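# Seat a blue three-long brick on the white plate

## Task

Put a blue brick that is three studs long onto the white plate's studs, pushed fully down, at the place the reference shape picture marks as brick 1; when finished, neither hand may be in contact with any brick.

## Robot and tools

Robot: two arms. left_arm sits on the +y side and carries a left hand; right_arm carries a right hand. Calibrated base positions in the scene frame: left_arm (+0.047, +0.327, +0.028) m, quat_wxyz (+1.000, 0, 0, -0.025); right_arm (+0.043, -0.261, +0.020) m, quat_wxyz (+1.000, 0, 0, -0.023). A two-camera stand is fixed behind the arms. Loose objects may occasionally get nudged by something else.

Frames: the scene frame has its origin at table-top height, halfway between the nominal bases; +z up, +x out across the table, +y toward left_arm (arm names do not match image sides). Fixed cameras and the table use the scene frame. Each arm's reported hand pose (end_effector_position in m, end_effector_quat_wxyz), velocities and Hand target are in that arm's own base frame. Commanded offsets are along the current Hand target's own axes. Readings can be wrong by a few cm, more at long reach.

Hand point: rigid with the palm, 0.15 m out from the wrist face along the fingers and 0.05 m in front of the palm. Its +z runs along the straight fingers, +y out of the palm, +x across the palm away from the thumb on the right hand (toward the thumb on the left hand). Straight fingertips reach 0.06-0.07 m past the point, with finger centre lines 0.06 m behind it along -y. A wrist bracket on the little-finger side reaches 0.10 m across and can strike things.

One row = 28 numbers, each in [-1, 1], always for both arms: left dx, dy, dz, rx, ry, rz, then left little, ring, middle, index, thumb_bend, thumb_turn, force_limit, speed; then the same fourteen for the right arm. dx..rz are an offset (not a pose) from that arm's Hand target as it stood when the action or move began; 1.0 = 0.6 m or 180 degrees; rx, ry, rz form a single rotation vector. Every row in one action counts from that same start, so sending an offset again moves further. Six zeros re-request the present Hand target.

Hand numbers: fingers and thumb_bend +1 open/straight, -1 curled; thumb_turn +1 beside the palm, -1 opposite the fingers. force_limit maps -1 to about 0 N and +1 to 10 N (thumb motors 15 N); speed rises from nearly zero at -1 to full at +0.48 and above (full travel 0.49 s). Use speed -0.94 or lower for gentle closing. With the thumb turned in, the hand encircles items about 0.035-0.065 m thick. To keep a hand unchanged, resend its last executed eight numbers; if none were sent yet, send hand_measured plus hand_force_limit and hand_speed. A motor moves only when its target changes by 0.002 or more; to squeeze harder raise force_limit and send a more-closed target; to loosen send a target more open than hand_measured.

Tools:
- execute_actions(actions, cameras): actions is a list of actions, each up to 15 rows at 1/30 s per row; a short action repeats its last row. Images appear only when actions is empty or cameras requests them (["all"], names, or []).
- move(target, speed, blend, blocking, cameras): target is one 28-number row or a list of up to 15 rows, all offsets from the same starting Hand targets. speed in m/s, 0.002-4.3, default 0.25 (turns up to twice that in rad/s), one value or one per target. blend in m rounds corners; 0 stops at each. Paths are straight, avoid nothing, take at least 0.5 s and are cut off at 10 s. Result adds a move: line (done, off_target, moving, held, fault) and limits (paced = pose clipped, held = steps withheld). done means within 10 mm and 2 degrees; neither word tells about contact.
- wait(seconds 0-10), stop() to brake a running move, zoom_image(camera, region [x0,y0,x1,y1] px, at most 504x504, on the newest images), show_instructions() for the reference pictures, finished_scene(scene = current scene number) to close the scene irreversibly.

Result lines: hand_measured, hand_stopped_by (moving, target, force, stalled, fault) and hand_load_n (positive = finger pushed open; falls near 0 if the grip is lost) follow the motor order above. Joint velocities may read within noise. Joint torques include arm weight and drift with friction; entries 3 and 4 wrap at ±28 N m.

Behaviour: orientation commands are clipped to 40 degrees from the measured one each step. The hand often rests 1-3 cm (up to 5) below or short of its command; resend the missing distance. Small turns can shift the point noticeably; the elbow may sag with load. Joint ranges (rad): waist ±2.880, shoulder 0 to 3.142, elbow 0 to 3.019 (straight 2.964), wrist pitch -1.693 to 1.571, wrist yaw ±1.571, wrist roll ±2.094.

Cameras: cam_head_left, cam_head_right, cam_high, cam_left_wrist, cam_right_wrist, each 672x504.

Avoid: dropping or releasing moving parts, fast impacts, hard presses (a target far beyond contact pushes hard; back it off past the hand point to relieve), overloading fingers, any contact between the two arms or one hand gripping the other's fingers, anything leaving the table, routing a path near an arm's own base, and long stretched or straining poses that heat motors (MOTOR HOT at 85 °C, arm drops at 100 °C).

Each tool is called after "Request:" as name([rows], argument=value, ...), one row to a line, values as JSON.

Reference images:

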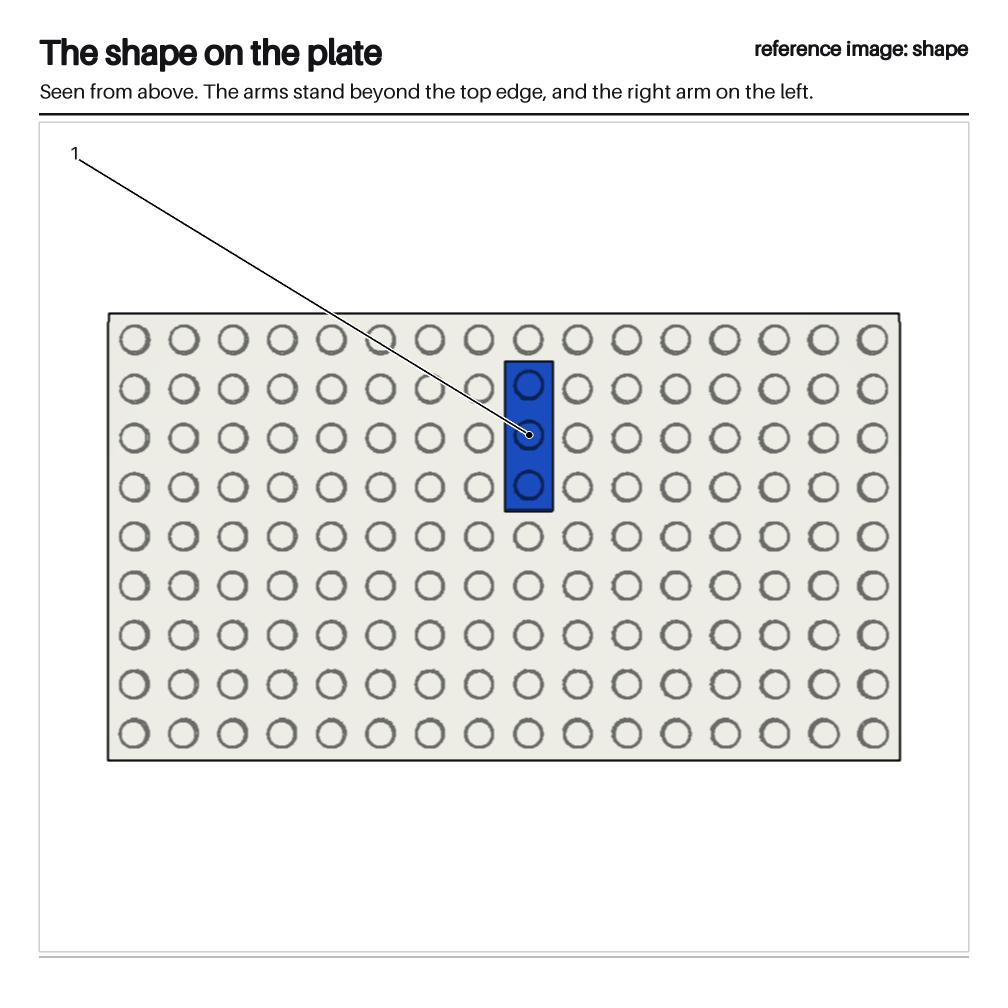

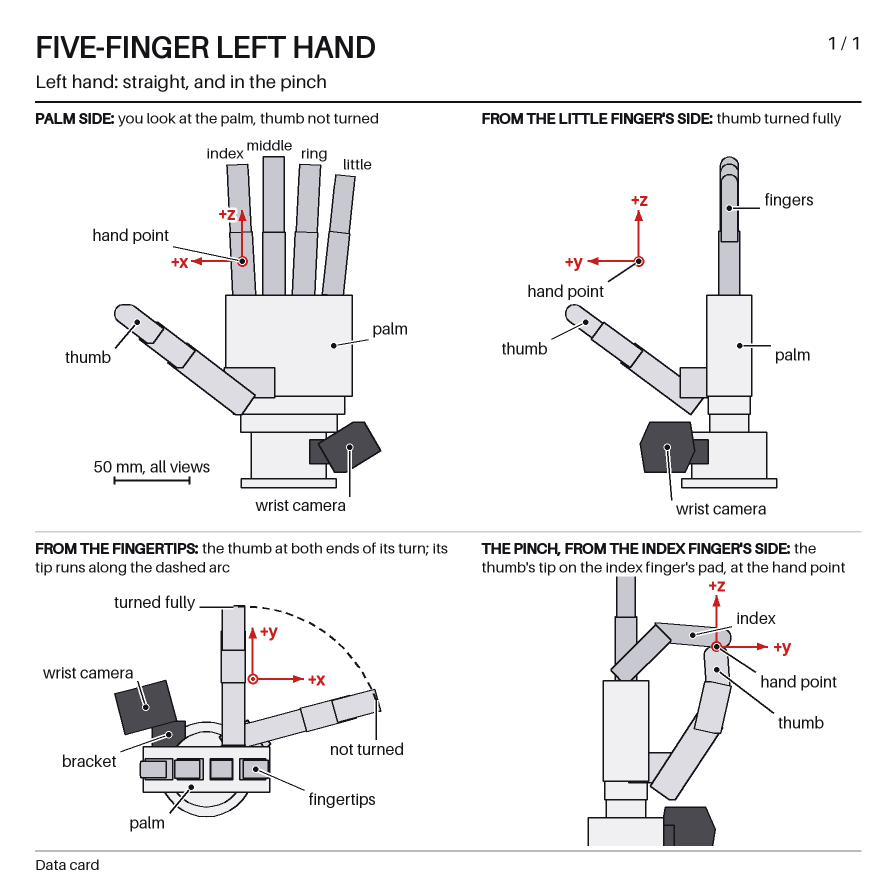

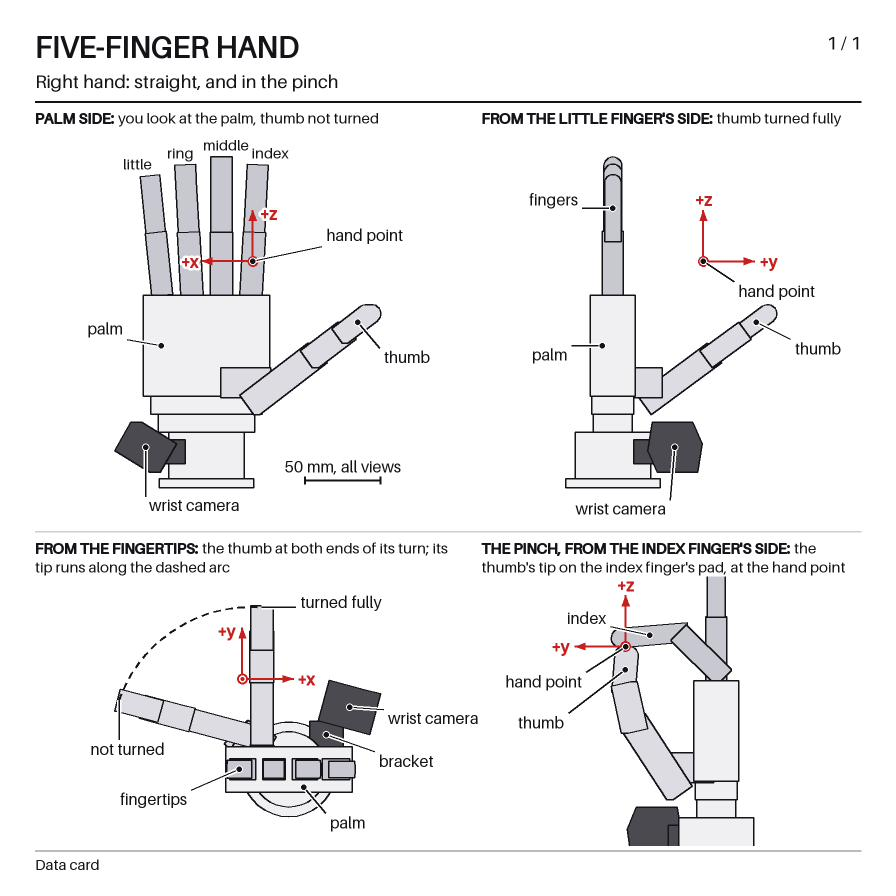

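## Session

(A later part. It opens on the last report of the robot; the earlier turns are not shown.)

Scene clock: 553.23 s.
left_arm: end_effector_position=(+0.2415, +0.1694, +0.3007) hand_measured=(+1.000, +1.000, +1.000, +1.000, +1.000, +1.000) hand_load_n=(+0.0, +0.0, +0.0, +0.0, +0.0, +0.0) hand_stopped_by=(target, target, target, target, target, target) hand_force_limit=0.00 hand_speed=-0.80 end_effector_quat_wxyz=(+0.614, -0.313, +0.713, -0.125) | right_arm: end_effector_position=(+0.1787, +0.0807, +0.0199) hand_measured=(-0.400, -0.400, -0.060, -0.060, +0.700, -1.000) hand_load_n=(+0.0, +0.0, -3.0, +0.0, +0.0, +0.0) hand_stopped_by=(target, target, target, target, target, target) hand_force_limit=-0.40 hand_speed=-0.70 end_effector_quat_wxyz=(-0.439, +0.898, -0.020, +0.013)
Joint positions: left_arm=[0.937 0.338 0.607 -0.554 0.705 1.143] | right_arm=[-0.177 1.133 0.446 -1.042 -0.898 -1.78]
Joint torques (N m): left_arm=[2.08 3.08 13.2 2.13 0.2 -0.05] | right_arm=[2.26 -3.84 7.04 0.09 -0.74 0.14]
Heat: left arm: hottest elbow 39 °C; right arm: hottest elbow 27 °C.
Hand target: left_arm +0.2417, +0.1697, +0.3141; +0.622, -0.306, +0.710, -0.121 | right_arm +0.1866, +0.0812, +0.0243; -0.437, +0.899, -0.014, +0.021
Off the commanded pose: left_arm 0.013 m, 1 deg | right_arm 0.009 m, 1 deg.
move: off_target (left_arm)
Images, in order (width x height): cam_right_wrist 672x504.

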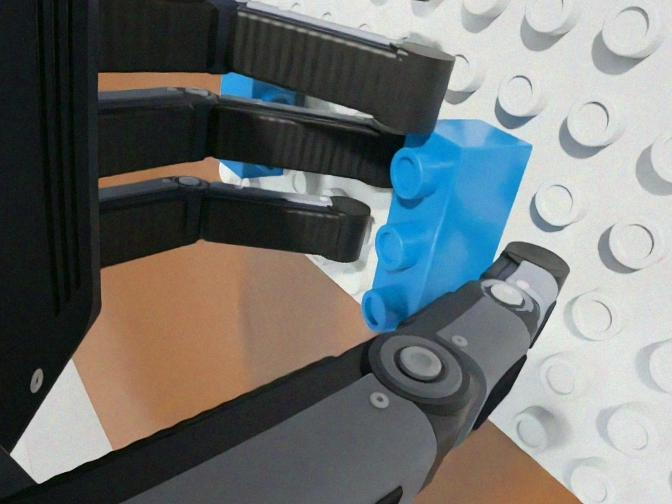

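Request:
execute_actions([
  [[0,0,0,0,0,0,1,1,1,1,1,1,0,-0.8,0,0,0,0,0,0,1,1,-0.06,-0.06,0.7,-1,-0.4,-0.6]],
  [[0,0,0,0,0,0,1,1,1,1,1,1,0,-0.8,0,0,0,0,0,0,1,1,-0.06,-0.06,0.7,-1,-0.4,-0.6]],
  [[0,0,0,0,0,0,1,1,1,1,1,1,0,-0.8,0,0,0,0,0,0,1,1,-0.06,-0.06,0.7,-1,-0.4,-0.6]],
], cameras=["cam_right_wrist"])

Request:
zoom_image(camera="cam_right_wrist", region=[320, 80, 560, 320])

Scene clock: 557.37 s.
left_arm: end_effector_position=(+0.2415, +0.1694, +0.3007) hand_measured=(+1.000, +1.000, +1.000, +1.000, +1.000, +1.000) hand_load_n=(+0.0, +0.0, +0.0, +0.0, +0.0, +0.0) hand_stopped_by=(target, target, target, target, target, target) hand_force_limit=0.00 hand_speed=-0.80 end_effector_quat_wxyz=(+0.614, -0.313, +0.713, -0.125) | right_arm: end_effector_position=(+0.1787, +0.0807, +0.0199) hand_measured=(+1.000, +1.000, -0.060, -0.060, +0.700, -1.000) hand_load_n=(+0.0, +0.0, -2.0, +0.0, +0.0, +0.0) hand_stopped_by=(target, target, target, target, target, target) hand_force_limit=-0.40 hand_speed=-0.60 end_effector_quat_wxyz=(-0.439, +0.898, -0.020, +0.013)
Joint positions: left_arm=[0.937 0.338 0.607 -0.554 0.705 1.143] | right_arm=[-0.177 1.133 0.446 -1.042 -0.898 -1.78]
Joint torques (N m): left_arm=[2.96 1.26 13.46 1.87 0.23 0] | right_arm=[2.37 -3.66 7.02 0.12 -0.73 0.15]
Heat: left arm: hottest elbow 39 °C; right arm: hottest elbow 27 °C.
Hand target: left_arm +0.2417, +0.1697, +0.3141; +0.622, -0.306, +0.710, -0.121 | right_arm +0.1866, +0.0812, +0.0242; -0.437, +0.899, -0.014, +0.021
Off the commanded pose: left_arm 0.013 m, 1 deg | right_arm 0.009 m, 1 deg.
Images, in order (width x height): cam_right_wrist 672x504.

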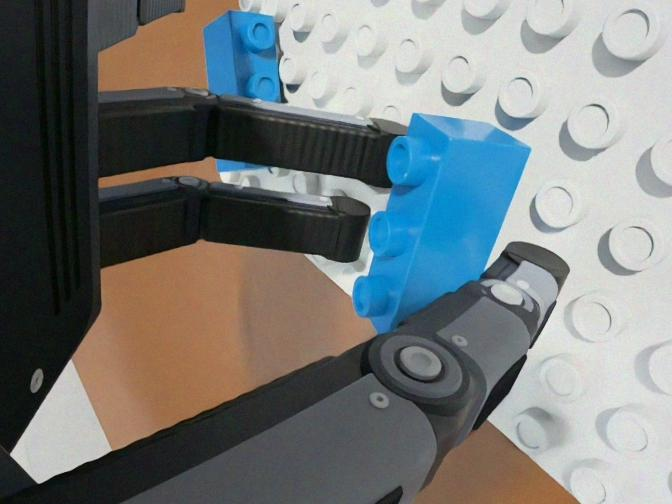

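Scaled by 2.100 from the camera's 672x504 image, which has a finer 960x720 frame.

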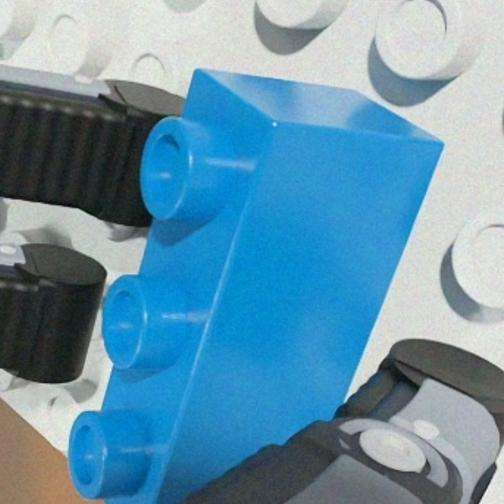

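Request:
execute_actions([
  [[0,0,0,0,0,0,1,1,1,1,1,1,0,-0.8,0,0,0,0,0,0,1,1,-0.2,-0.2,0.6,-1,-0.2,-0.85]],
  [[0,0,0,0,0,0,1,1,1,1,1,1,0,-0.8,0,0,0,0,0,0,1,1,-0.2,-0.2,0.6,-1,-0.2,-0.85]],
  [[0,0,0,0,0,0,1,1,1,1,1,1,0,-0.8,0,0,0,0,0,0,1,1,-0.2,-0.2,0.6,-1,-0.2,-0.85]],
], cameras=["cam_right_wrist"])

Request:
zoom_image(camera="cam_right_wrist", region=[320, 80, 560, 320])

Scene clock: 559.40 s.
left_arm: end_effector_position=(+0.2415, +0.1694, +0.3007) hand_measured=(+1.000, +1.000, +1.000, +1.000, +1.000, +1.000) hand_load_n=(+0.0, +0.0, +0.0, +0.0, +0.0, +0.0) hand_stopped_by=(target, target, target, target, target, target) hand_force_limit=0.00 hand_speed=-0.80 end_effector_quat_wxyz=(+0.614, -0.313, +0.713, -0.125) | right_arm: end_effector_position=(+0.1787, +0.0808, +0.0199) hand_measured=(+1.000, +1.000, -0.200, -0.200, +0.600, -1.000) hand_load_n=(+0.0, +0.0, +0.0, +0.0, +0.0, +0.0) hand_stopped_by=(target, target, target, target, target, target) hand_force_limit=-0.20 hand_speed=-0.85 end_effector_quat_wxyz=(-0.439, +0.898, -0.020, +0.013)
Joint positions: left_arm=[0.937 0.338 0.607 -0.554 0.705 1.143] | right_arm=[-0.177 1.133 0.446 -1.042 -0.899 -1.78]
Joint torques (N m): left_arm=[0.91 2.14 13.41 1.94 0.2 0.02] | right_arm=[2.26 -3.66 7.04 0.09 -0.73 0.14]
Heat: left arm: hottest elbow 39 °C; right arm: hottest elbow 27 °C.
Hand target: left_arm +0.2417, +0.1697, +0.3141; +0.622, -0.306, +0.710, -0.121 | right_arm +0.1866, +0.0812, +0.0242; -0.437, +0.899, -0.014, +0.021
Off the commanded pose: left_arm 0.013 m, 1 deg | right_arm 0.009 m, 1 deg.
Images, in order (width x height): cam_right_wrist 672x504.

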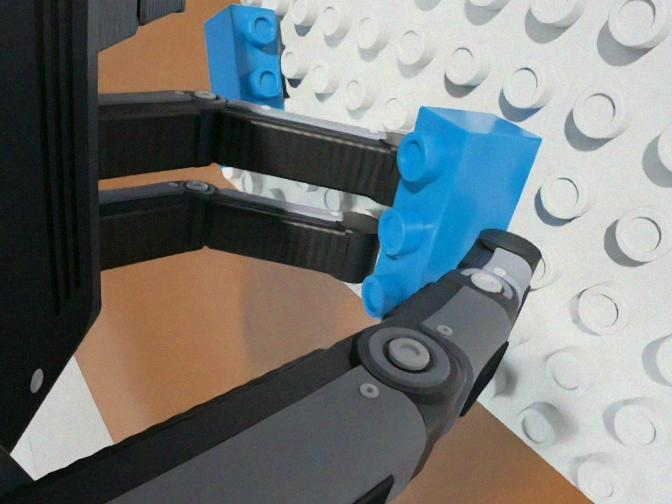

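Scaled by 2.100 from the camera's 672x504 image, which has a finer 960x720 frame.

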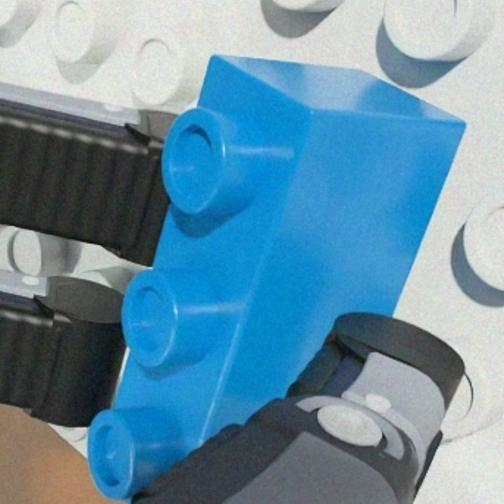

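Request:
move([
  [0,0,0,0,0,0,1,1,1,1,1,1,0,-0.8,0,0,0,0,0,0,1,1,-0.2,-0.2,0.3,-1,-0.2,-0.93],
  [0,0,0,0,0,0,1,1,1,1,1,1,0,-0.8,-0.0033,-0.0158,-0.0123,0,0,0,1,1,-0.2,-0.2,0.3,-1,-0.2,-0.93],
  [0,0,0,0,0,0,1,1,1,1,1,1,0,-0.8,0,-0.026,-0.0012,0,0,0,1,1,-0.2,-0.2,0.3,-1,-0.2,-0.93],
], speed=0.04, cameras=["cam_right_wrist"])

Request:
zoom_image(camera="cam_right_wrist", region=[320, 80, 560, 320])

Scene clock: 565.17 s.
left_arm: end_effector_position=(+0.2415, +0.1694, +0.3007) hand_measured=(+1.000, +1.000, +1.000, +1.000, +1.000, +1.000) hand_load_n=(+0.0, +0.0, +0.0, -0.5, +0.0, +0.0) hand_stopped_by=(target, target, target, target, target, target) hand_force_limit=0.00 hand_speed=-0.80 end_effector_quat_wxyz=(+0.614, -0.313, +0.713, -0.125) | right_arm: end_effector_position=(+0.1737, +0.0901, +0.0296) hand_measured=(+1.000, +1.000, -0.200, -0.200, +0.508, -1.000) hand_load_n=(+0.0, +0.0, +4.5, +0.0, +5.0, +2.0) hand_stopped_by=(target, target, target, target, force, target) hand_force_limit=-0.20 hand_speed=-0.93 end_effector_quat_wxyz=(-0.439, +0.898, -0.023, +0.006)
Joint positions: left_arm=[0.937 0.338 0.607 -0.554 0.705 1.143] | right_arm=[-0.135 1.083 0.446 -1.054 -0.904 -1.713]
Joint torques (N m): left_arm=[2.08 2.61 13.24 2.11 0.23 0.01] | right_arm=[2.32 -3.66 8.05 0.28 -0.73 0.14]
Heat: left arm: hottest elbow 39 °C; right arm: hottest elbow 27 °C.
Hand target: left_arm +0.2417, +0.1697, +0.3141; +0.622, -0.306, +0.710, -0.121 | right_arm +0.1866, +0.0903, +0.0370; -0.437, +0.899, -0.014, +0.021
Off the commanded pose: left_arm 0.013 m, 1 deg | right_arm 0.015 m, 2 deg.
move: off_target (left_arm, right_arm)
Images, in order (width x height): cam_right_wrist 672x504.

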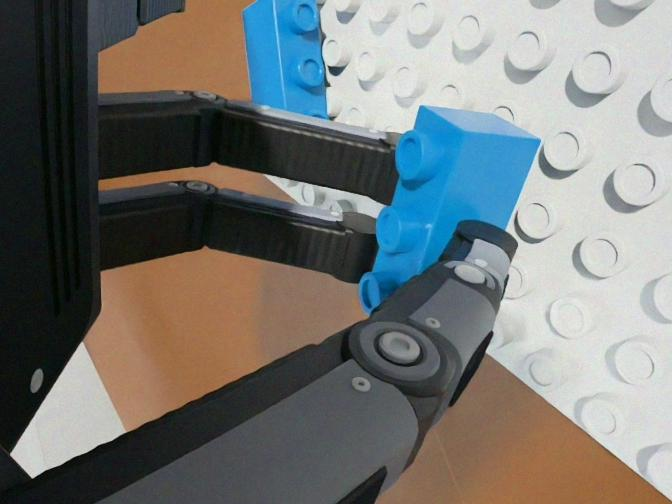

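Scaled by 2.100 from the camera's 672x504 image, which has a finer 960x720 frame.

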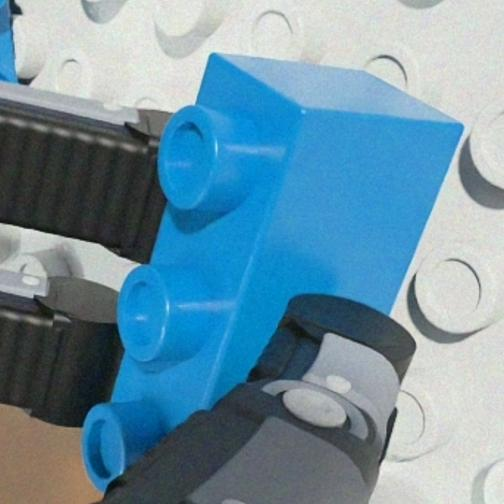

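Request:
move([
  [0,0,0,0,0,0,1,1,1,1,1,1,0,-0.8,0,0.0131,0.0103,0,0,0,1,1,-0.2,-0.2,0.3,-1,-0.2,-0.93],
  [0,0,0,0,0,0,1,1,1,1,1,1,0,-0.8,0,0.0131,0.0103,0,0,0,1,1,0.1,0.1,0.85,-1,-0.2,-0.7],
], speed=0.03, cameras=["cam_right_wrist"])

Request:
zoom_image(camera="cam_right_wrist", region=[320, 80, 560, 320])

Scene clock: 567.63 s.
left_arm: end_effector_position=(+0.2415, +0.1694, +0.3007) hand_measured=(+1.000, +1.000, +1.000, +1.000, +1.000, +1.000) hand_load_n=(+0.0, +0.0, +0.0, +0.0, +0.0, +0.0) hand_stopped_by=(target, target, target, target, target, target) hand_force_limit=0.00 hand_speed=-0.80 end_effector_quat_wxyz=(+0.614, -0.313, +0.713, -0.125) | right_arm: end_effector_position=(+0.1827, +0.0890, +0.0260) hand_measured=(+1.000, +1.000, +0.100, +0.100, +0.850, -1.000) hand_load_n=(+0.0, +0.0, +0.0, +0.0, +0.0, +0.0) hand_stopped_by=(target, target, target, target, target, target) hand_force_limit=-0.20 hand_speed=-0.70 end_effector_quat_wxyz=(-0.438, +0.899, -0.016, +0.020)
Joint positions: left_arm=[0.937 0.338 0.607 -0.554 0.705 1.143] | right_arm=[-0.134 1.095 0.446 -1.011 -0.904 -1.711]
Joint torques (N m): left_arm=[1.9 1.67 13.39 1.99 0.24 0.03] | right_arm=[2.32 -2.43 6.86 0.34 -0.72 0.14]
Heat: left arm: hottest elbow 39 °C; right arm: hottest elbow 27 °C.
Hand target: left_arm +0.2417, +0.1697, +0.3141; +0.622, -0.306, +0.710, -0.121 | right_arm +0.1869, +0.0903, +0.0270; -0.437, +0.899, -0.014, +0.021
Off the commanded pose: left_arm 0.013 m, 1 deg | right_arm 0.004 m, 0 deg.
move: off_target (left_arm)
Images, in order (width x height): cam_right_wrist 672x504.

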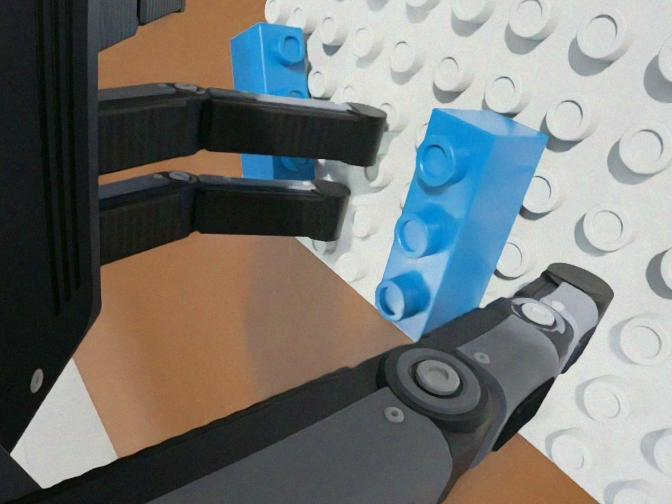

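Scaled by 2.100 from the camera's 672x504 image, which has a finer 960x720 frame.

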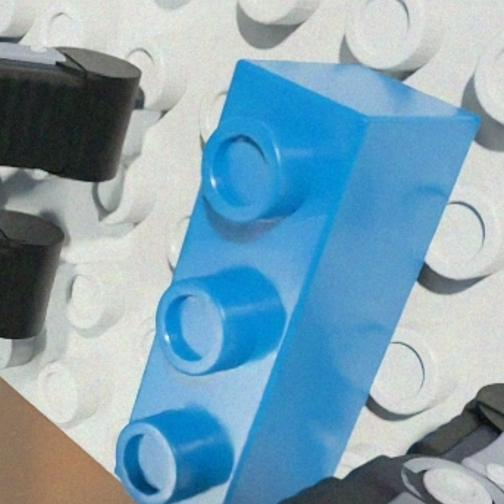

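Request:
execute_actions(actions=[], cameras=["cam_head_left","cam_high"])

Request:
zoom_image(camera="cam_head_left", region=[460, 300, 560, 375])

Request:
zoom_image(camera="cam_high", region=[100, 200, 300, 350])

Scene clock: 568.07 s.
left_arm: end_effector_position=(+0.2415, +0.1694, +0.3007) hand_measured=(+1.000, +1.000, +1.000, +1.000, +1.000, +1.000) hand_load_n=(+0.0, +0.0, +0.0, +0.0, +0.0, +0.0) hand_stopped_by=(target, target, target, target, target, target) hand_force_limit=0.00 hand_speed=-0.80 end_effector_quat_wxyz=(+0.614, -0.313, +0.713, -0.125) | right_arm: end_effector_position=(+0.1827, +0.0890, +0.0260) hand_measured=(+1.000, +1.000, +0.100, +0.100, +0.850, -1.000) hand_load_n=(+0.0, +0.0, +0.0, +0.0, +0.0, +0.0) hand_stopped_by=(target, target, target, target, target, target) hand_force_limit=-0.20 hand_speed=-0.70 end_effector_quat_wxyz=(-0.438, +0.899, -0.016, +0.020)
Joint positions: left_arm=[0.937 0.338 0.607 -0.554 0.705 1.143] | right_arm=[-0.134 1.095 0.446 -1.011 -0.904 -1.711]
Joint velocities: within noise
Joint torques (N m): left_arm=[2.43 2.78 12.92 2.14 0.21 -0.02] | right_arm=[2.26 -2.49 6.9 0.38 -0.72 0.13]
Motor temperatures (°C): left_arm=[19 17 39 20 17 19] | right_arm=[25 21 27 18 21 18]
Heat: left arm: hottest elbow 39 °C; right arm: hottest elbow 27 °C.
Hand target: left_arm +0.2417, +0.1697, +0.3141; +0.622, -0.306, +0.710, -0.121 | right_arm +0.1869, +0.0903, +0.0270; -0.437, +0.899, -0.014, +0.021
Off the commanded pose: left_arm 0.013 m, 1 deg | right_arm 0.004 m, 0 deg.
Images, in order (width x height): cam_head_left 672x504, cam_high 672x504.

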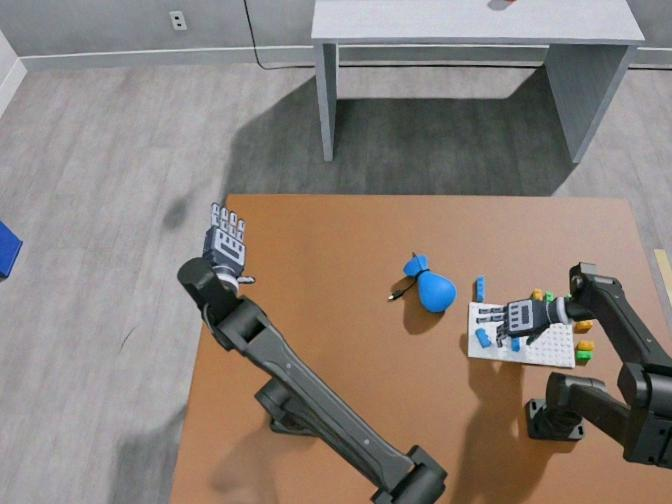

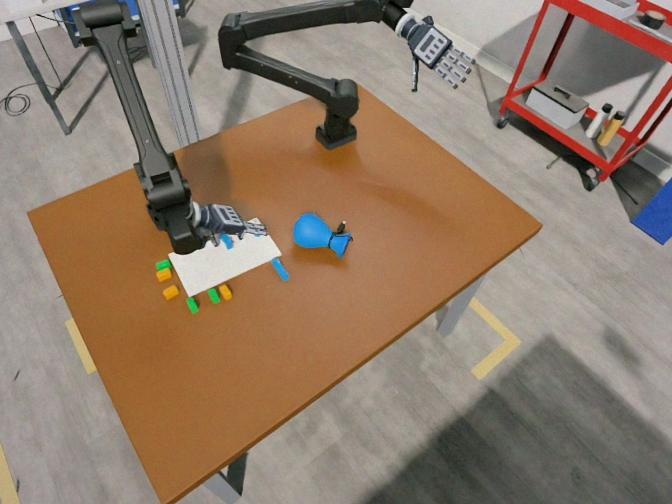

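Scaled by 5.040 from the camera's 672x504 image, which has a finer 960x720 frame.

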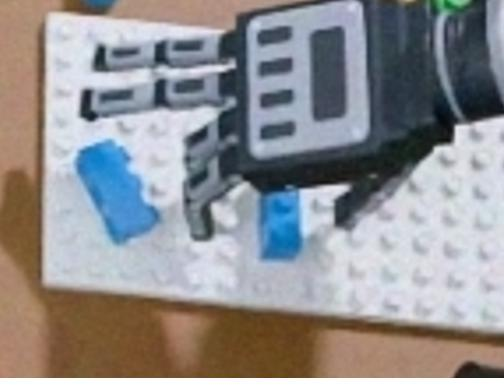

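Scaled by 2.520 from the camera's 672x504 image, which has a finer 960x720 frame.

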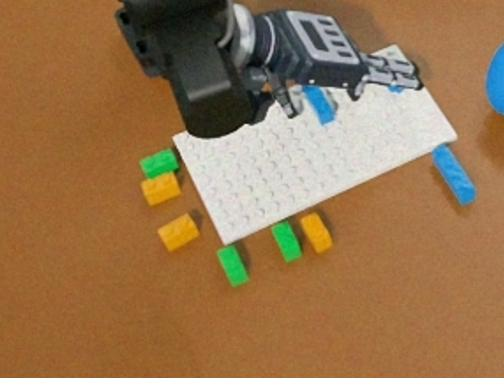

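Request:
move([
  [0,0,0,0,0,0,1,1,1,1,1,1,0,-0.8,-0.005,0.0105,0.0082,0,0,0,0.3,0.3,0.1,0.1,0.85,-1,-0.2,-0.7],
], speed=0.04, cameras=["cam_right_wrist"])

Request:
zoom_image(camera="cam_right_wrist", region=[320, 80, 560, 320])

Scene clock: 569.87 s.
left_arm: end_effector_position=(+0.2415, +0.1694, +0.3007) hand_measured=(+1.000, +1.000, +1.000, +1.000, +1.000, +1.000) hand_load_n=(+0.0, +0.0, +0.0, +0.0, +0.0, +0.0) hand_stopped_by=(target, target, target, target, target, target) hand_force_limit=0.00 hand_speed=-0.80 end_effector_quat_wxyz=(+0.614, -0.313, +0.713, -0.125) | right_arm: end_effector_position=(+0.1856, +0.0889, +0.0228) hand_measured=(+0.300, +0.300, +0.100, +0.100, +0.850, -1.000) hand_load_n=(+0.0, +0.0, -2.5, +0.0, +0.0, +0.0) hand_stopped_by=(target, target, target, target, target, target) hand_force_limit=-0.20 hand_speed=-0.70 end_effector_quat_wxyz=(-0.438, +0.899, -0.015, +0.025)
Joint positions: left_arm=[0.937 0.338 0.607 -0.554 0.705 1.143] | right_arm=[-0.134 1.104 0.442 -0.987 -0.905 -1.709]
Joint torques (N m): left_arm=[2.32 2.2 13.46 1.98 0.19 0.03] | right_arm=[1.96 -2.26 5.64 0.55 -0.66 0.1]
Heat: left arm: hottest elbow 39 °C; right arm: hottest elbow 27 °C.
Hand target: left_arm +0.2417, +0.1697, +0.3141; +0.622, -0.306, +0.710, -0.121 | right_arm +0.1840, +0.0904, +0.0189; -0.437, +0.899, -0.014, +0.021
Off the commanded pose: left_arm 0.013 m, 1 deg | right_arm 0.004 m, 0 deg.
move: off_target (left_arm)
Images, in order (width x height): cam_right_wrist 672x504.

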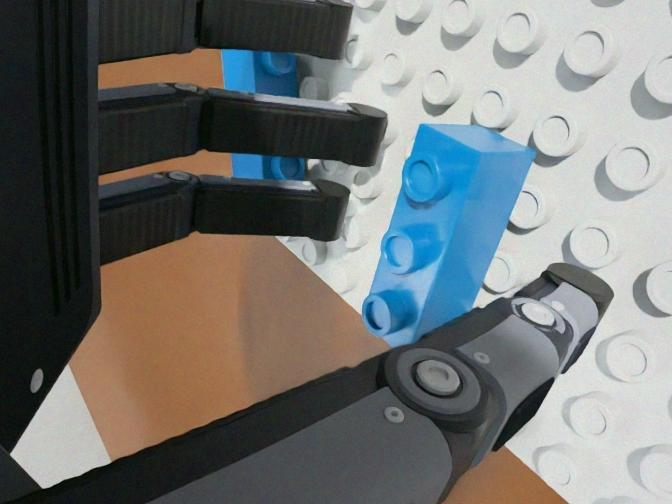

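Scaled by 2.100 from the camera's 672x504 image, which has a finer 960x720 frame.

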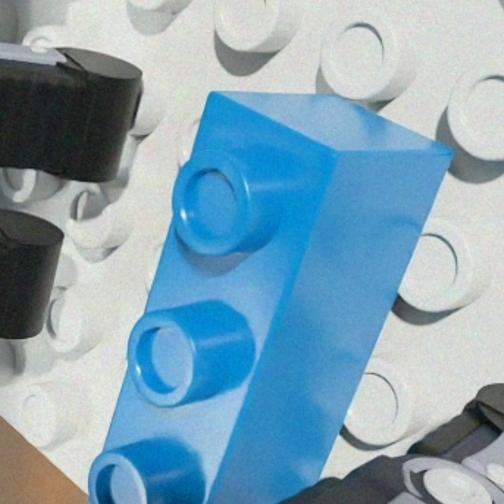

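Request:
execute_actions([
  [[0,0,0,0,0,0,1,1,1,1,1,1,0,-0.8,0,0,0,0,0,0,0.3,0.3,-0.15,-0.15,0.6,-1,-0.5,-0.8]],
  [[0,0,0,0,0,0,1,1,1,1,1,1,0,-0.8,0,0,0,0,0,0,0.3,0.3,-0.15,-0.15,0.6,-1,-0.5,-0.8]],
  [[0,0,0,0,0,0,1,1,1,1,1,1,0,-0.8,0,0,0,0,0,0,0.3,0.3,-0.15,-0.15,0.6,-1,-0.5,-0.8]],
], cameras=["cam_right_wrist"])

Request:
zoom_image(camera="cam_right_wrist", region=[320, 80, 560, 320])

Scene clock: 572.13 s.
left_arm: end_effector_position=(+0.2415, +0.1694, +0.3007) hand_measured=(+1.000, +1.000, +1.000, +1.000, +1.000, +1.000) hand_load_n=(+0.0, +0.0, +0.0, +0.0, +0.0, +0.5) hand_stopped_by=(target, target, target, target, target, target) hand_force_limit=0.00 hand_speed=-0.80 end_effector_quat_wxyz=(+0.614, -0.313, +0.713, -0.125) | right_arm: end_effector_position=(+0.1840, +0.0891, +0.0206) hand_measured=(+0.300, +0.300, -0.150, -0.150, +0.600, -1.000) hand_load_n=(+0.0, +0.0, +0.0, +0.0, +0.0, +0.0) hand_stopped_by=(target, target, target, target, target, target) hand_force_limit=-0.50 hand_speed=-0.80 end_effector_quat_wxyz=(-0.438, +0.899, -0.016, +0.023)
Joint positions: left_arm=[0.937 0.338 0.607 -0.554 0.705 1.143] | right_arm=[-0.134 1.107 0.436 -0.98 -0.905 -1.709]
Joint torques (N m): left_arm=[2.73 1.67 13.12 2.18 0.19 -0.01] | right_arm=[2.14 -2.37 6.09 0.38 -0.64 0.11]
Heat: left arm: hottest elbow 39 °C; right arm: hottest elbow 27 °C.
Hand target: left_arm +0.2417, +0.1697, +0.3141; +0.622, -0.306, +0.710, -0.121 | right_arm +0.1841, +0.0903, +0.0189; -0.437, +0.899, -0.014, +0.021
Off the commanded pose: left_arm 0.013 m, 1 deg | right_arm 0.002 m, 0 deg.
Images, in order (width x height): cam_right_wrist 672x504.

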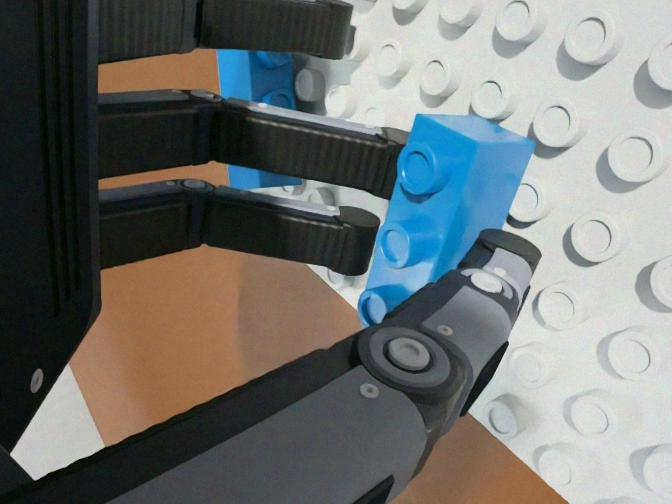

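Scaled by 2.100 from the camera's 672x504 image, which has a finer 960x720 frame.

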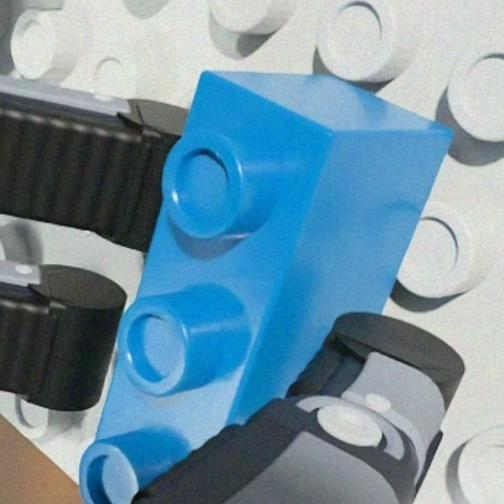

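Request:
execute_actions([
  [[0,0,0,0,0,0,1,1,1,1,1,1,0,-0.8,0,0,0,0,0,0,0.3,0.3,-0.21,-0.21,0.6,-1,-0.4,-0.9]],
  [[0,0,0,0,0,0,1,1,1,1,1,1,0,-0.8,0,0,0,0,0,0,0.3,0.3,-0.21,-0.21,0.6,-1,-0.4,-0.9]],
  [[0,0,0,0,0,0,1,1,1,1,1,1,0,-0.8,0,0,0,0,0,0,0.3,0.3,-0.21,-0.21,0.4,-1,-0.2,-0.93]],
  [[0,0,0,0,0,0,1,1,1,1,1,1,0,-0.8,0,0,0,0,0,0,0.3,0.3,-0.21,-0.21,0.4,-1,-0.2,-0.93]],
  [[0,0,0,0,0,0,1,1,1,1,1,1,0,-0.8,0,0,0,0,0,0,0.3,0.3,-0.21,-0.21,0.4,-1,-0.2,-0.93]],
], cameras=["cam_right_wrist"])

Request:
zoom_image(camera="cam_right_wrist", region=[320, 80, 560, 320])

Scene clock: 575.27 s.
left_arm: end_effector_position=(+0.2415, +0.1694, +0.3007) hand_measured=(+1.000, +1.000, +1.000, +1.000, +1.000, +1.000) hand_load_n=(+0.0, +0.0, +0.0, +0.0, +0.0, +0.0) hand_stopped_by=(target, target, target, target, target, target) hand_force_limit=0.00 hand_speed=-0.80 end_effector_quat_wxyz=(+0.614, -0.313, +0.713, -0.125) | right_arm: end_effector_position=(+0.1840, +0.0891, +0.0206) hand_measured=(+0.300, +0.300, -0.210, -0.210, +0.510, -1.000) hand_load_n=(+0.0, +0.0, +5.5, +0.0, +6.5, +1.5) hand_stopped_by=(target, target, target, target, force, target) hand_force_limit=-0.20 hand_speed=-0.93 end_effector_quat_wxyz=(-0.438, +0.899, -0.016, +0.023)
Joint positions: left_arm=[0.937 0.338 0.607 -0.554 0.705 1.143] | right_arm=[-0.134 1.107 0.436 -0.98 -0.905 -1.709]
Joint torques (N m): left_arm=[1.67 1.96 13.27 2.03 0.26 -0.05] | right_arm=[2.14 -2.49 6.08 0.38 -0.63 0.1]
Heat: left arm: hottest elbow 39 °C; right arm: hottest elbow 27 °C.
Hand target: left_arm +0.2417, +0.1697, +0.3141; +0.622, -0.306, +0.710, -0.121 | right_arm +0.1841, +0.0903, +0.0189; -0.437, +0.899, -0.014, +0.021
Off the commanded pose: left_arm 0.013 m, 1 deg | right_arm 0.002 m, 0 deg.
Images, in order (width x height): cam_right_wrist 672x504.

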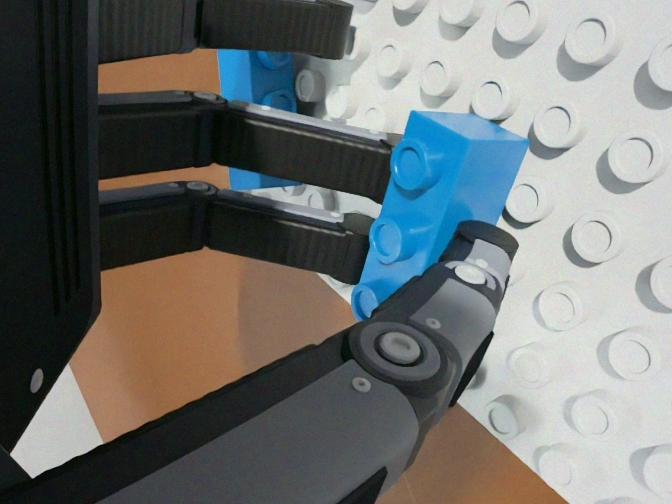

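Scaled by 2.100 from the camera's 672x504 image, which has a finer 960x720 frame.

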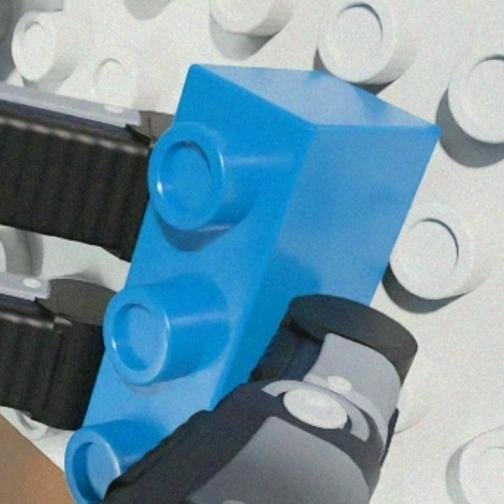

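Request:
move([
  [0,0,0,0,0,0,1,1,1,1,1,1,0,-0.8,0,-0.0735,-0.0575,0,0,0,0.3,0.3,-0.21,-0.21,0.4,-1,-0.2,-0.93],
  [0,0,0,0,0,0,1,1,1,1,1,1,0,-0.8,0.2591,-0.0529,-0.0838,0,0,0,0.3,0.3,-0.21,-0.21,0.4,-1,-0.2,-0.93],
  [0,0,0,0,0,0,1,1,1,1,1,1,0,-0.8,0.2591,0.0039,-0.0393,0,0,0,0.3,0.3,-0.21,-0.21,0.4,-1,-0.2,-0.93],
], speed=[0.08, 0.15, 0.06], cameras=["cam_right_wrist","cam_head_left"])

Request:
zoom_image(camera="cam_right_wrist", region=[320, 80, 560, 320])

Scene clock: 580.53 s.
left_arm: end_effector_position=(+0.2415, +0.1694, +0.3007) hand_measured=(+1.000, +1.000, +1.000, +1.000, +1.000, +1.000) hand_load_n=(+0.0, +0.5, +0.0, +0.0, +0.0, +0.0) hand_stopped_by=(target, target, target, target, target, target) hand_force_limit=0.00 hand_speed=-0.80 end_effector_quat_wxyz=(+0.614, -0.313, +0.713, -0.125) | right_arm: end_effector_position=(+0.3357, +0.0661, +0.0383) hand_measured=(+0.300, +0.300, -0.210, -0.210, +0.510, -1.000) hand_load_n=(+0.0, +0.0, +6.0, +0.0, +5.5, +1.5) hand_stopped_by=(target, target, target, target, force, target) hand_force_limit=-0.20 hand_speed=-0.93 end_effector_quat_wxyz=(-0.437, +0.899, -0.015, +0.017)
Joint positions: left_arm=[0.937 0.338 0.607 -0.554 0.705 1.143] | right_arm=[-0.139 1.512 0.856 -1.021 -0.902 -1.729]
Joint torques (N m): left_arm=[1.85 2.2 13.29 2.11 0.17 -0.08] | right_arm=[0.85 -8.88 6.12 0.34 -0.68 -0.01]
Heat: left arm: hottest elbow 39 °C; right arm: hottest elbow 27 °C.
Hand target: left_arm +0.2417, +0.1697, +0.3141; +0.622, -0.306, +0.710, -0.121 | right_arm +0.3382, +0.0637, +0.0356; -0.437, +0.899, -0.014, +0.021
Off the commanded pose: left_arm 0.013 m, 1 deg | right_arm 0.004 m, 0 deg.
move: off_target (left_arm)
Images, in order (width x height): cam_head_left 672x504, cam_right_wrist 672x504.

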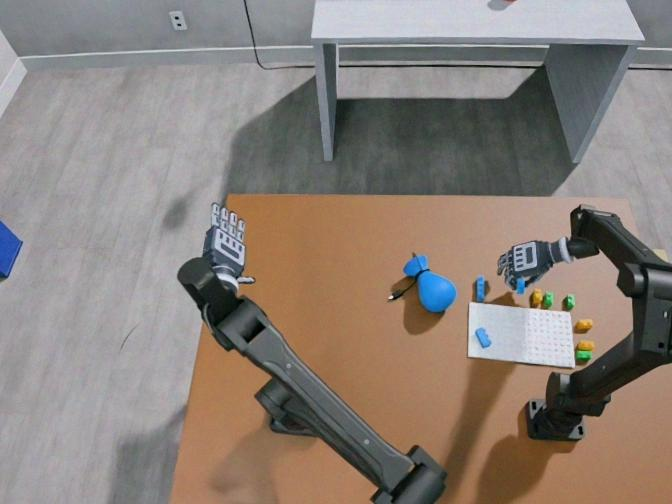

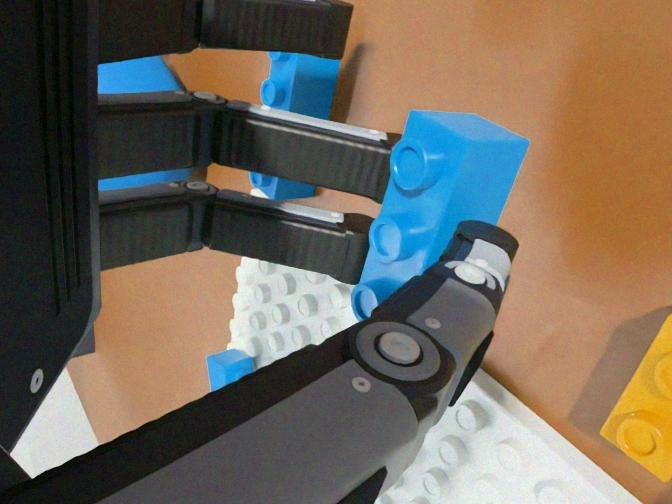

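Scaled by 2.100 from the camera's 672x504 image, which has a finer 960x720 frame.

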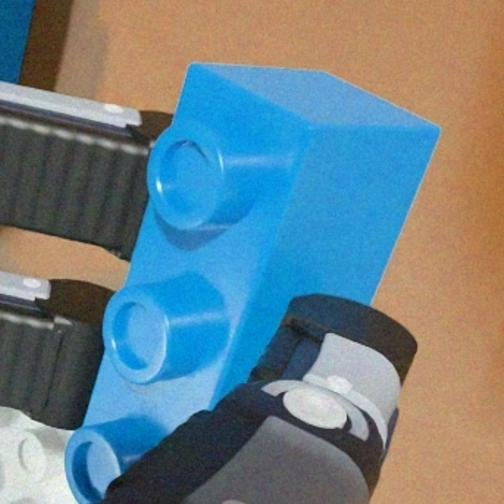

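Request:
move([
  [0,0,0,0,0,0,1,1,1,1,1,1,0,-0.8,0,0.0269,0.0211,0,0,0,0.3,0.3,-0.21,-0.21,0.4,-1,-0.2,-0.93],
], speed=0.05, cameras=["cam_right_wrist"])

Request:
zoom_image(camera="cam_right_wrist", region=[320, 80, 560, 320])

Scene clock: 583.10 s.
left_arm: end_effector_position=(+0.2415, +0.1694, +0.3007) hand_measured=(+1.000, +1.000, +1.000, +1.000, +1.000, +1.000) hand_load_n=(+0.0, +0.0, +0.0, +0.0, +0.0, +0.0) hand_stopped_by=(target, target, target, target, target, target) hand_force_limit=0.00 hand_speed=-0.80 end_effector_quat_wxyz=(+0.614, -0.313, +0.713, -0.125) | right_arm: end_effector_position=(+0.3367, +0.0660, +0.0180) hand_measured=(+0.300, +0.300, -0.210, -0.210, +0.510, -1.000) hand_load_n=(+0.0, +0.0, +6.0, +0.0, +6.0, +1.5) hand_stopped_by=(target, target, target, target, force, target) hand_force_limit=-0.20 hand_speed=-0.93 end_effector_quat_wxyz=(-0.437, +0.899, -0.014, +0.018)
Joint positions: left_arm=[0.937 0.338 0.607 -0.554 0.705 1.143] | right_arm=[-0.139 1.553 0.836 -0.959 -0.902 -1.729]
Joint torques (N m): left_arm=[1.61 1.85 13.42 2 0.17 -0.04] | right_arm=[0.97 -8.94 5.82 0.27 -0.71 -0.02]
Heat: left arm: hottest elbow 39 °C; right arm: hottest elbow 27 °C.
Hand target: left_arm +0.2417, +0.1697, +0.3141; +0.622, -0.306, +0.710, -0.121 | right_arm +0.3386, +0.0637, +0.0150; -0.437, +0.899, -0.014, +0.021
Off the commanded pose: left_arm 0.013 m, 1 deg | right_arm 0.004 m, 0 deg.
move: off_target (left_arm)
Images, in order (width x height): cam_right_wrist 672x504.

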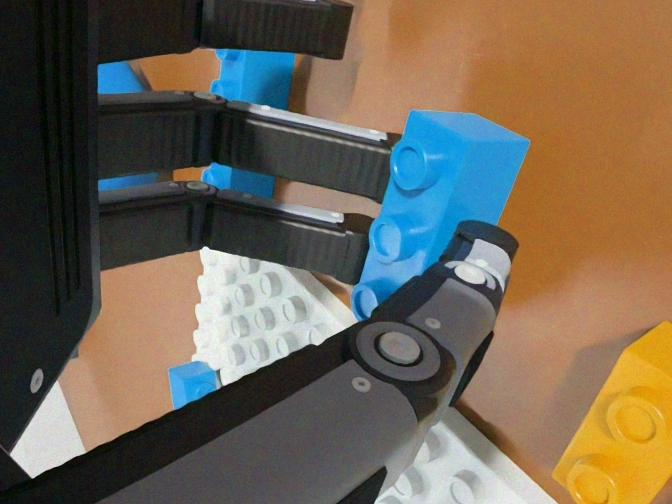

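Scaled by 2.100 from the camera's 672x504 image, which has a finer 960x720 frame.

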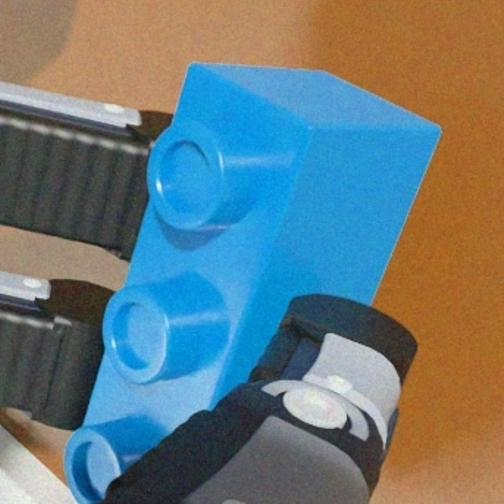

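Request:
move([
  [0,0,0,0,0,0,1,1,1,1,1,1,0,-0.8,0,0.0099,0.0077,0,0,0,0.3,0.3,-0.21,-0.21,0.4,-1,-0.2,-0.93],
  [0,0,0,0,0,0,1,1,1,1,1,1,0,-0.8,0,0.0099,0.0077,0,0,0,0.3,0.3,0.1,0.1,0.85,-1,-0.2,-0.7],
], speed=0.03, cameras=["cam_right_wrist"])

Request:
zoom_image(camera="cam_right_wrist", region=[320, 80, 560, 320])

Scene clock: 585.43 s.
left_arm: end_effector_position=(+0.2415, +0.1694, +0.3007) hand_measured=(+1.000, +1.000, +1.000, +1.000, +1.000, +1.000) hand_load_n=(+0.0, +0.0, +0.0, +0.0, +0.0, +0.0) hand_stopped_by=(target, target, target, target, target, target) hand_force_limit=0.00 hand_speed=-0.80 end_effector_quat_wxyz=(+0.614, -0.313, +0.713, -0.125) | right_arm: end_effector_position=(+0.3373, +0.0659, +0.0108) hand_measured=(+0.300, +0.300, +0.100, +0.100, +0.850, -1.000) hand_load_n=(+0.0, +0.0, +0.0, +0.0, +0.0, +0.0) hand_stopped_by=(target, target, target, target, target, target) hand_force_limit=-0.20 hand_speed=-0.70 end_effector_quat_wxyz=(-0.437, +0.899, -0.014, +0.018)
Joint positions: left_arm=[0.937 0.338 0.607 -0.554 0.705 1.143] | right_arm=[-0.139 1.568 0.829 -0.936 -0.902 -1.729]
Joint torques (N m): left_arm=[1.73 2.67 13.26 2.06 0.14 0] | right_arm=[0.97 -9.17 5.67 0.34 -0.7 0]
Heat: left arm: hottest elbow 39 °C; right arm: hottest elbow 27 °C.
Hand target: left_arm +0.2417, +0.1697, +0.3141; +0.622, -0.306, +0.710, -0.121 | right_arm +0.3387, +0.0636, +0.0075; -0.437, +0.899, -0.014, +0.021
Off the commanded pose: left_arm 0.013 m, 1 deg | right_arm 0.004 m, 0 deg.
move: off_target (left_arm)
Images, in order (width x height): cam_right_wrist 672x504.

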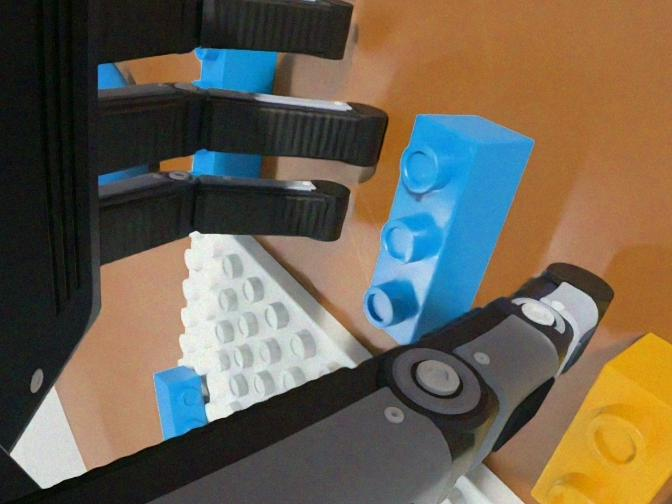

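Scaled by 2.100 from the camera's 672x504 image, which has a finer 960x720 frame.

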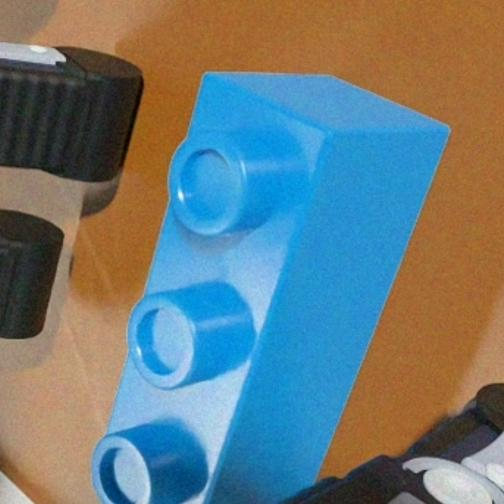

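Request:
execute_actions(actions=[], cameras=["cam_head_left", "cam_right_wrist"])

Scene clock: 588.17 s.
left_arm: end_effector_position=(+0.2415, +0.1694, +0.3007) hand_measured=(+1.000, +1.000, +1.000, +1.000, +1.000, +1.000) hand_load_n=(+0.0, +0.0, +0.0, +0.0, +0.0, +0.0) hand_stopped_by=(target, target, target, target, target, target) hand_force_limit=0.00 hand_speed=-0.80 end_effector_quat_wxyz=(+0.614, -0.313, +0.713, -0.125) | right_arm: end_effector_position=(+0.3373, +0.0659, +0.0108) hand_measured=(+0.300, +0.300, +0.100, +0.100, +0.850, -1.000) hand_load_n=(+0.0, +0.0, +0.0, +0.0, +0.0, +0.0) hand_stopped_by=(target, target, target, target, target, target) hand_force_limit=-0.20 hand_speed=-0.70 end_effector_quat_wxyz=(-0.437, +0.899, -0.014, +0.018)
Joint positions: left_arm=[0.937 0.338 0.607 -0.554 0.705 1.143] | right_arm=[-0.139 1.568 0.829 -0.936 -0.902 -1.729]
Joint velocities: within noise
Joint torques (N m): left_arm=[1.85 2.32 13.34 2.06 0.17 -0.11] | right_arm=[0.73 -9.11 5.65 0.31 -0.7 -0.02]
Motor temperatures (°C): left_arm=[19 17 39 20 17 19] | right_arm=[25 21 27 18 21 18]
Heat: left arm: hottest elbow 39 °C; right arm: hottest elbow 27 °C.
Hand target: left_arm +0.2417, +0.1697, +0.3141; +0.622, -0.306, +0.710, -0.121 | right_arm +0.3387, +0.0636, +0.0075; -0.437, +0.899, -0.014, +0.021
Off the commanded pose: left_arm 0.013 m, 1 deg | right_arm 0.004 m, 0 deg.
Images, in order (width x height): cam_head_left 672x504, cam_right_wrist 672x504.

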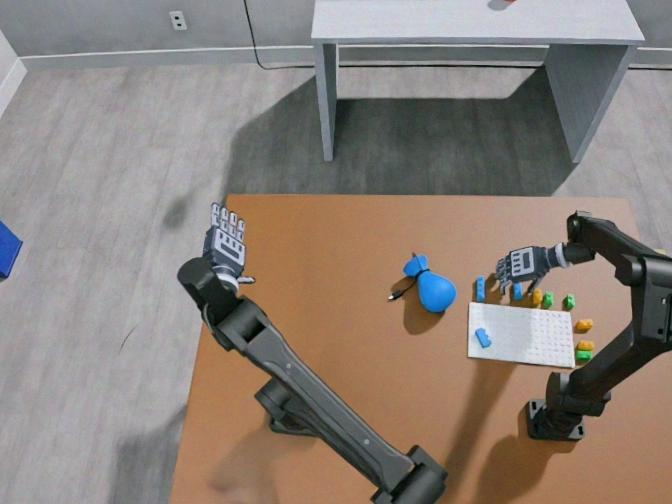

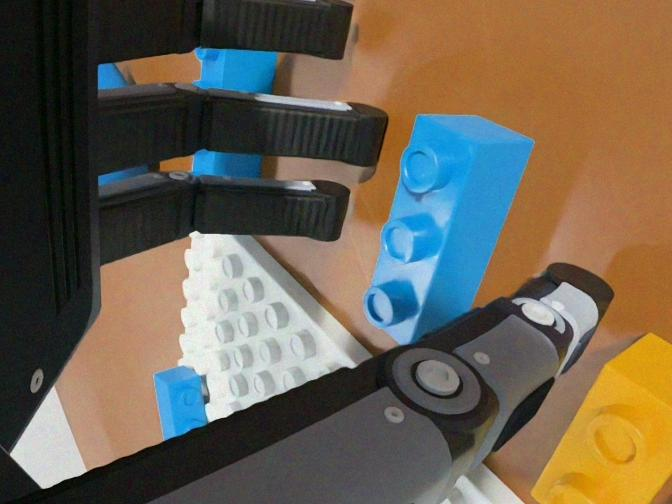

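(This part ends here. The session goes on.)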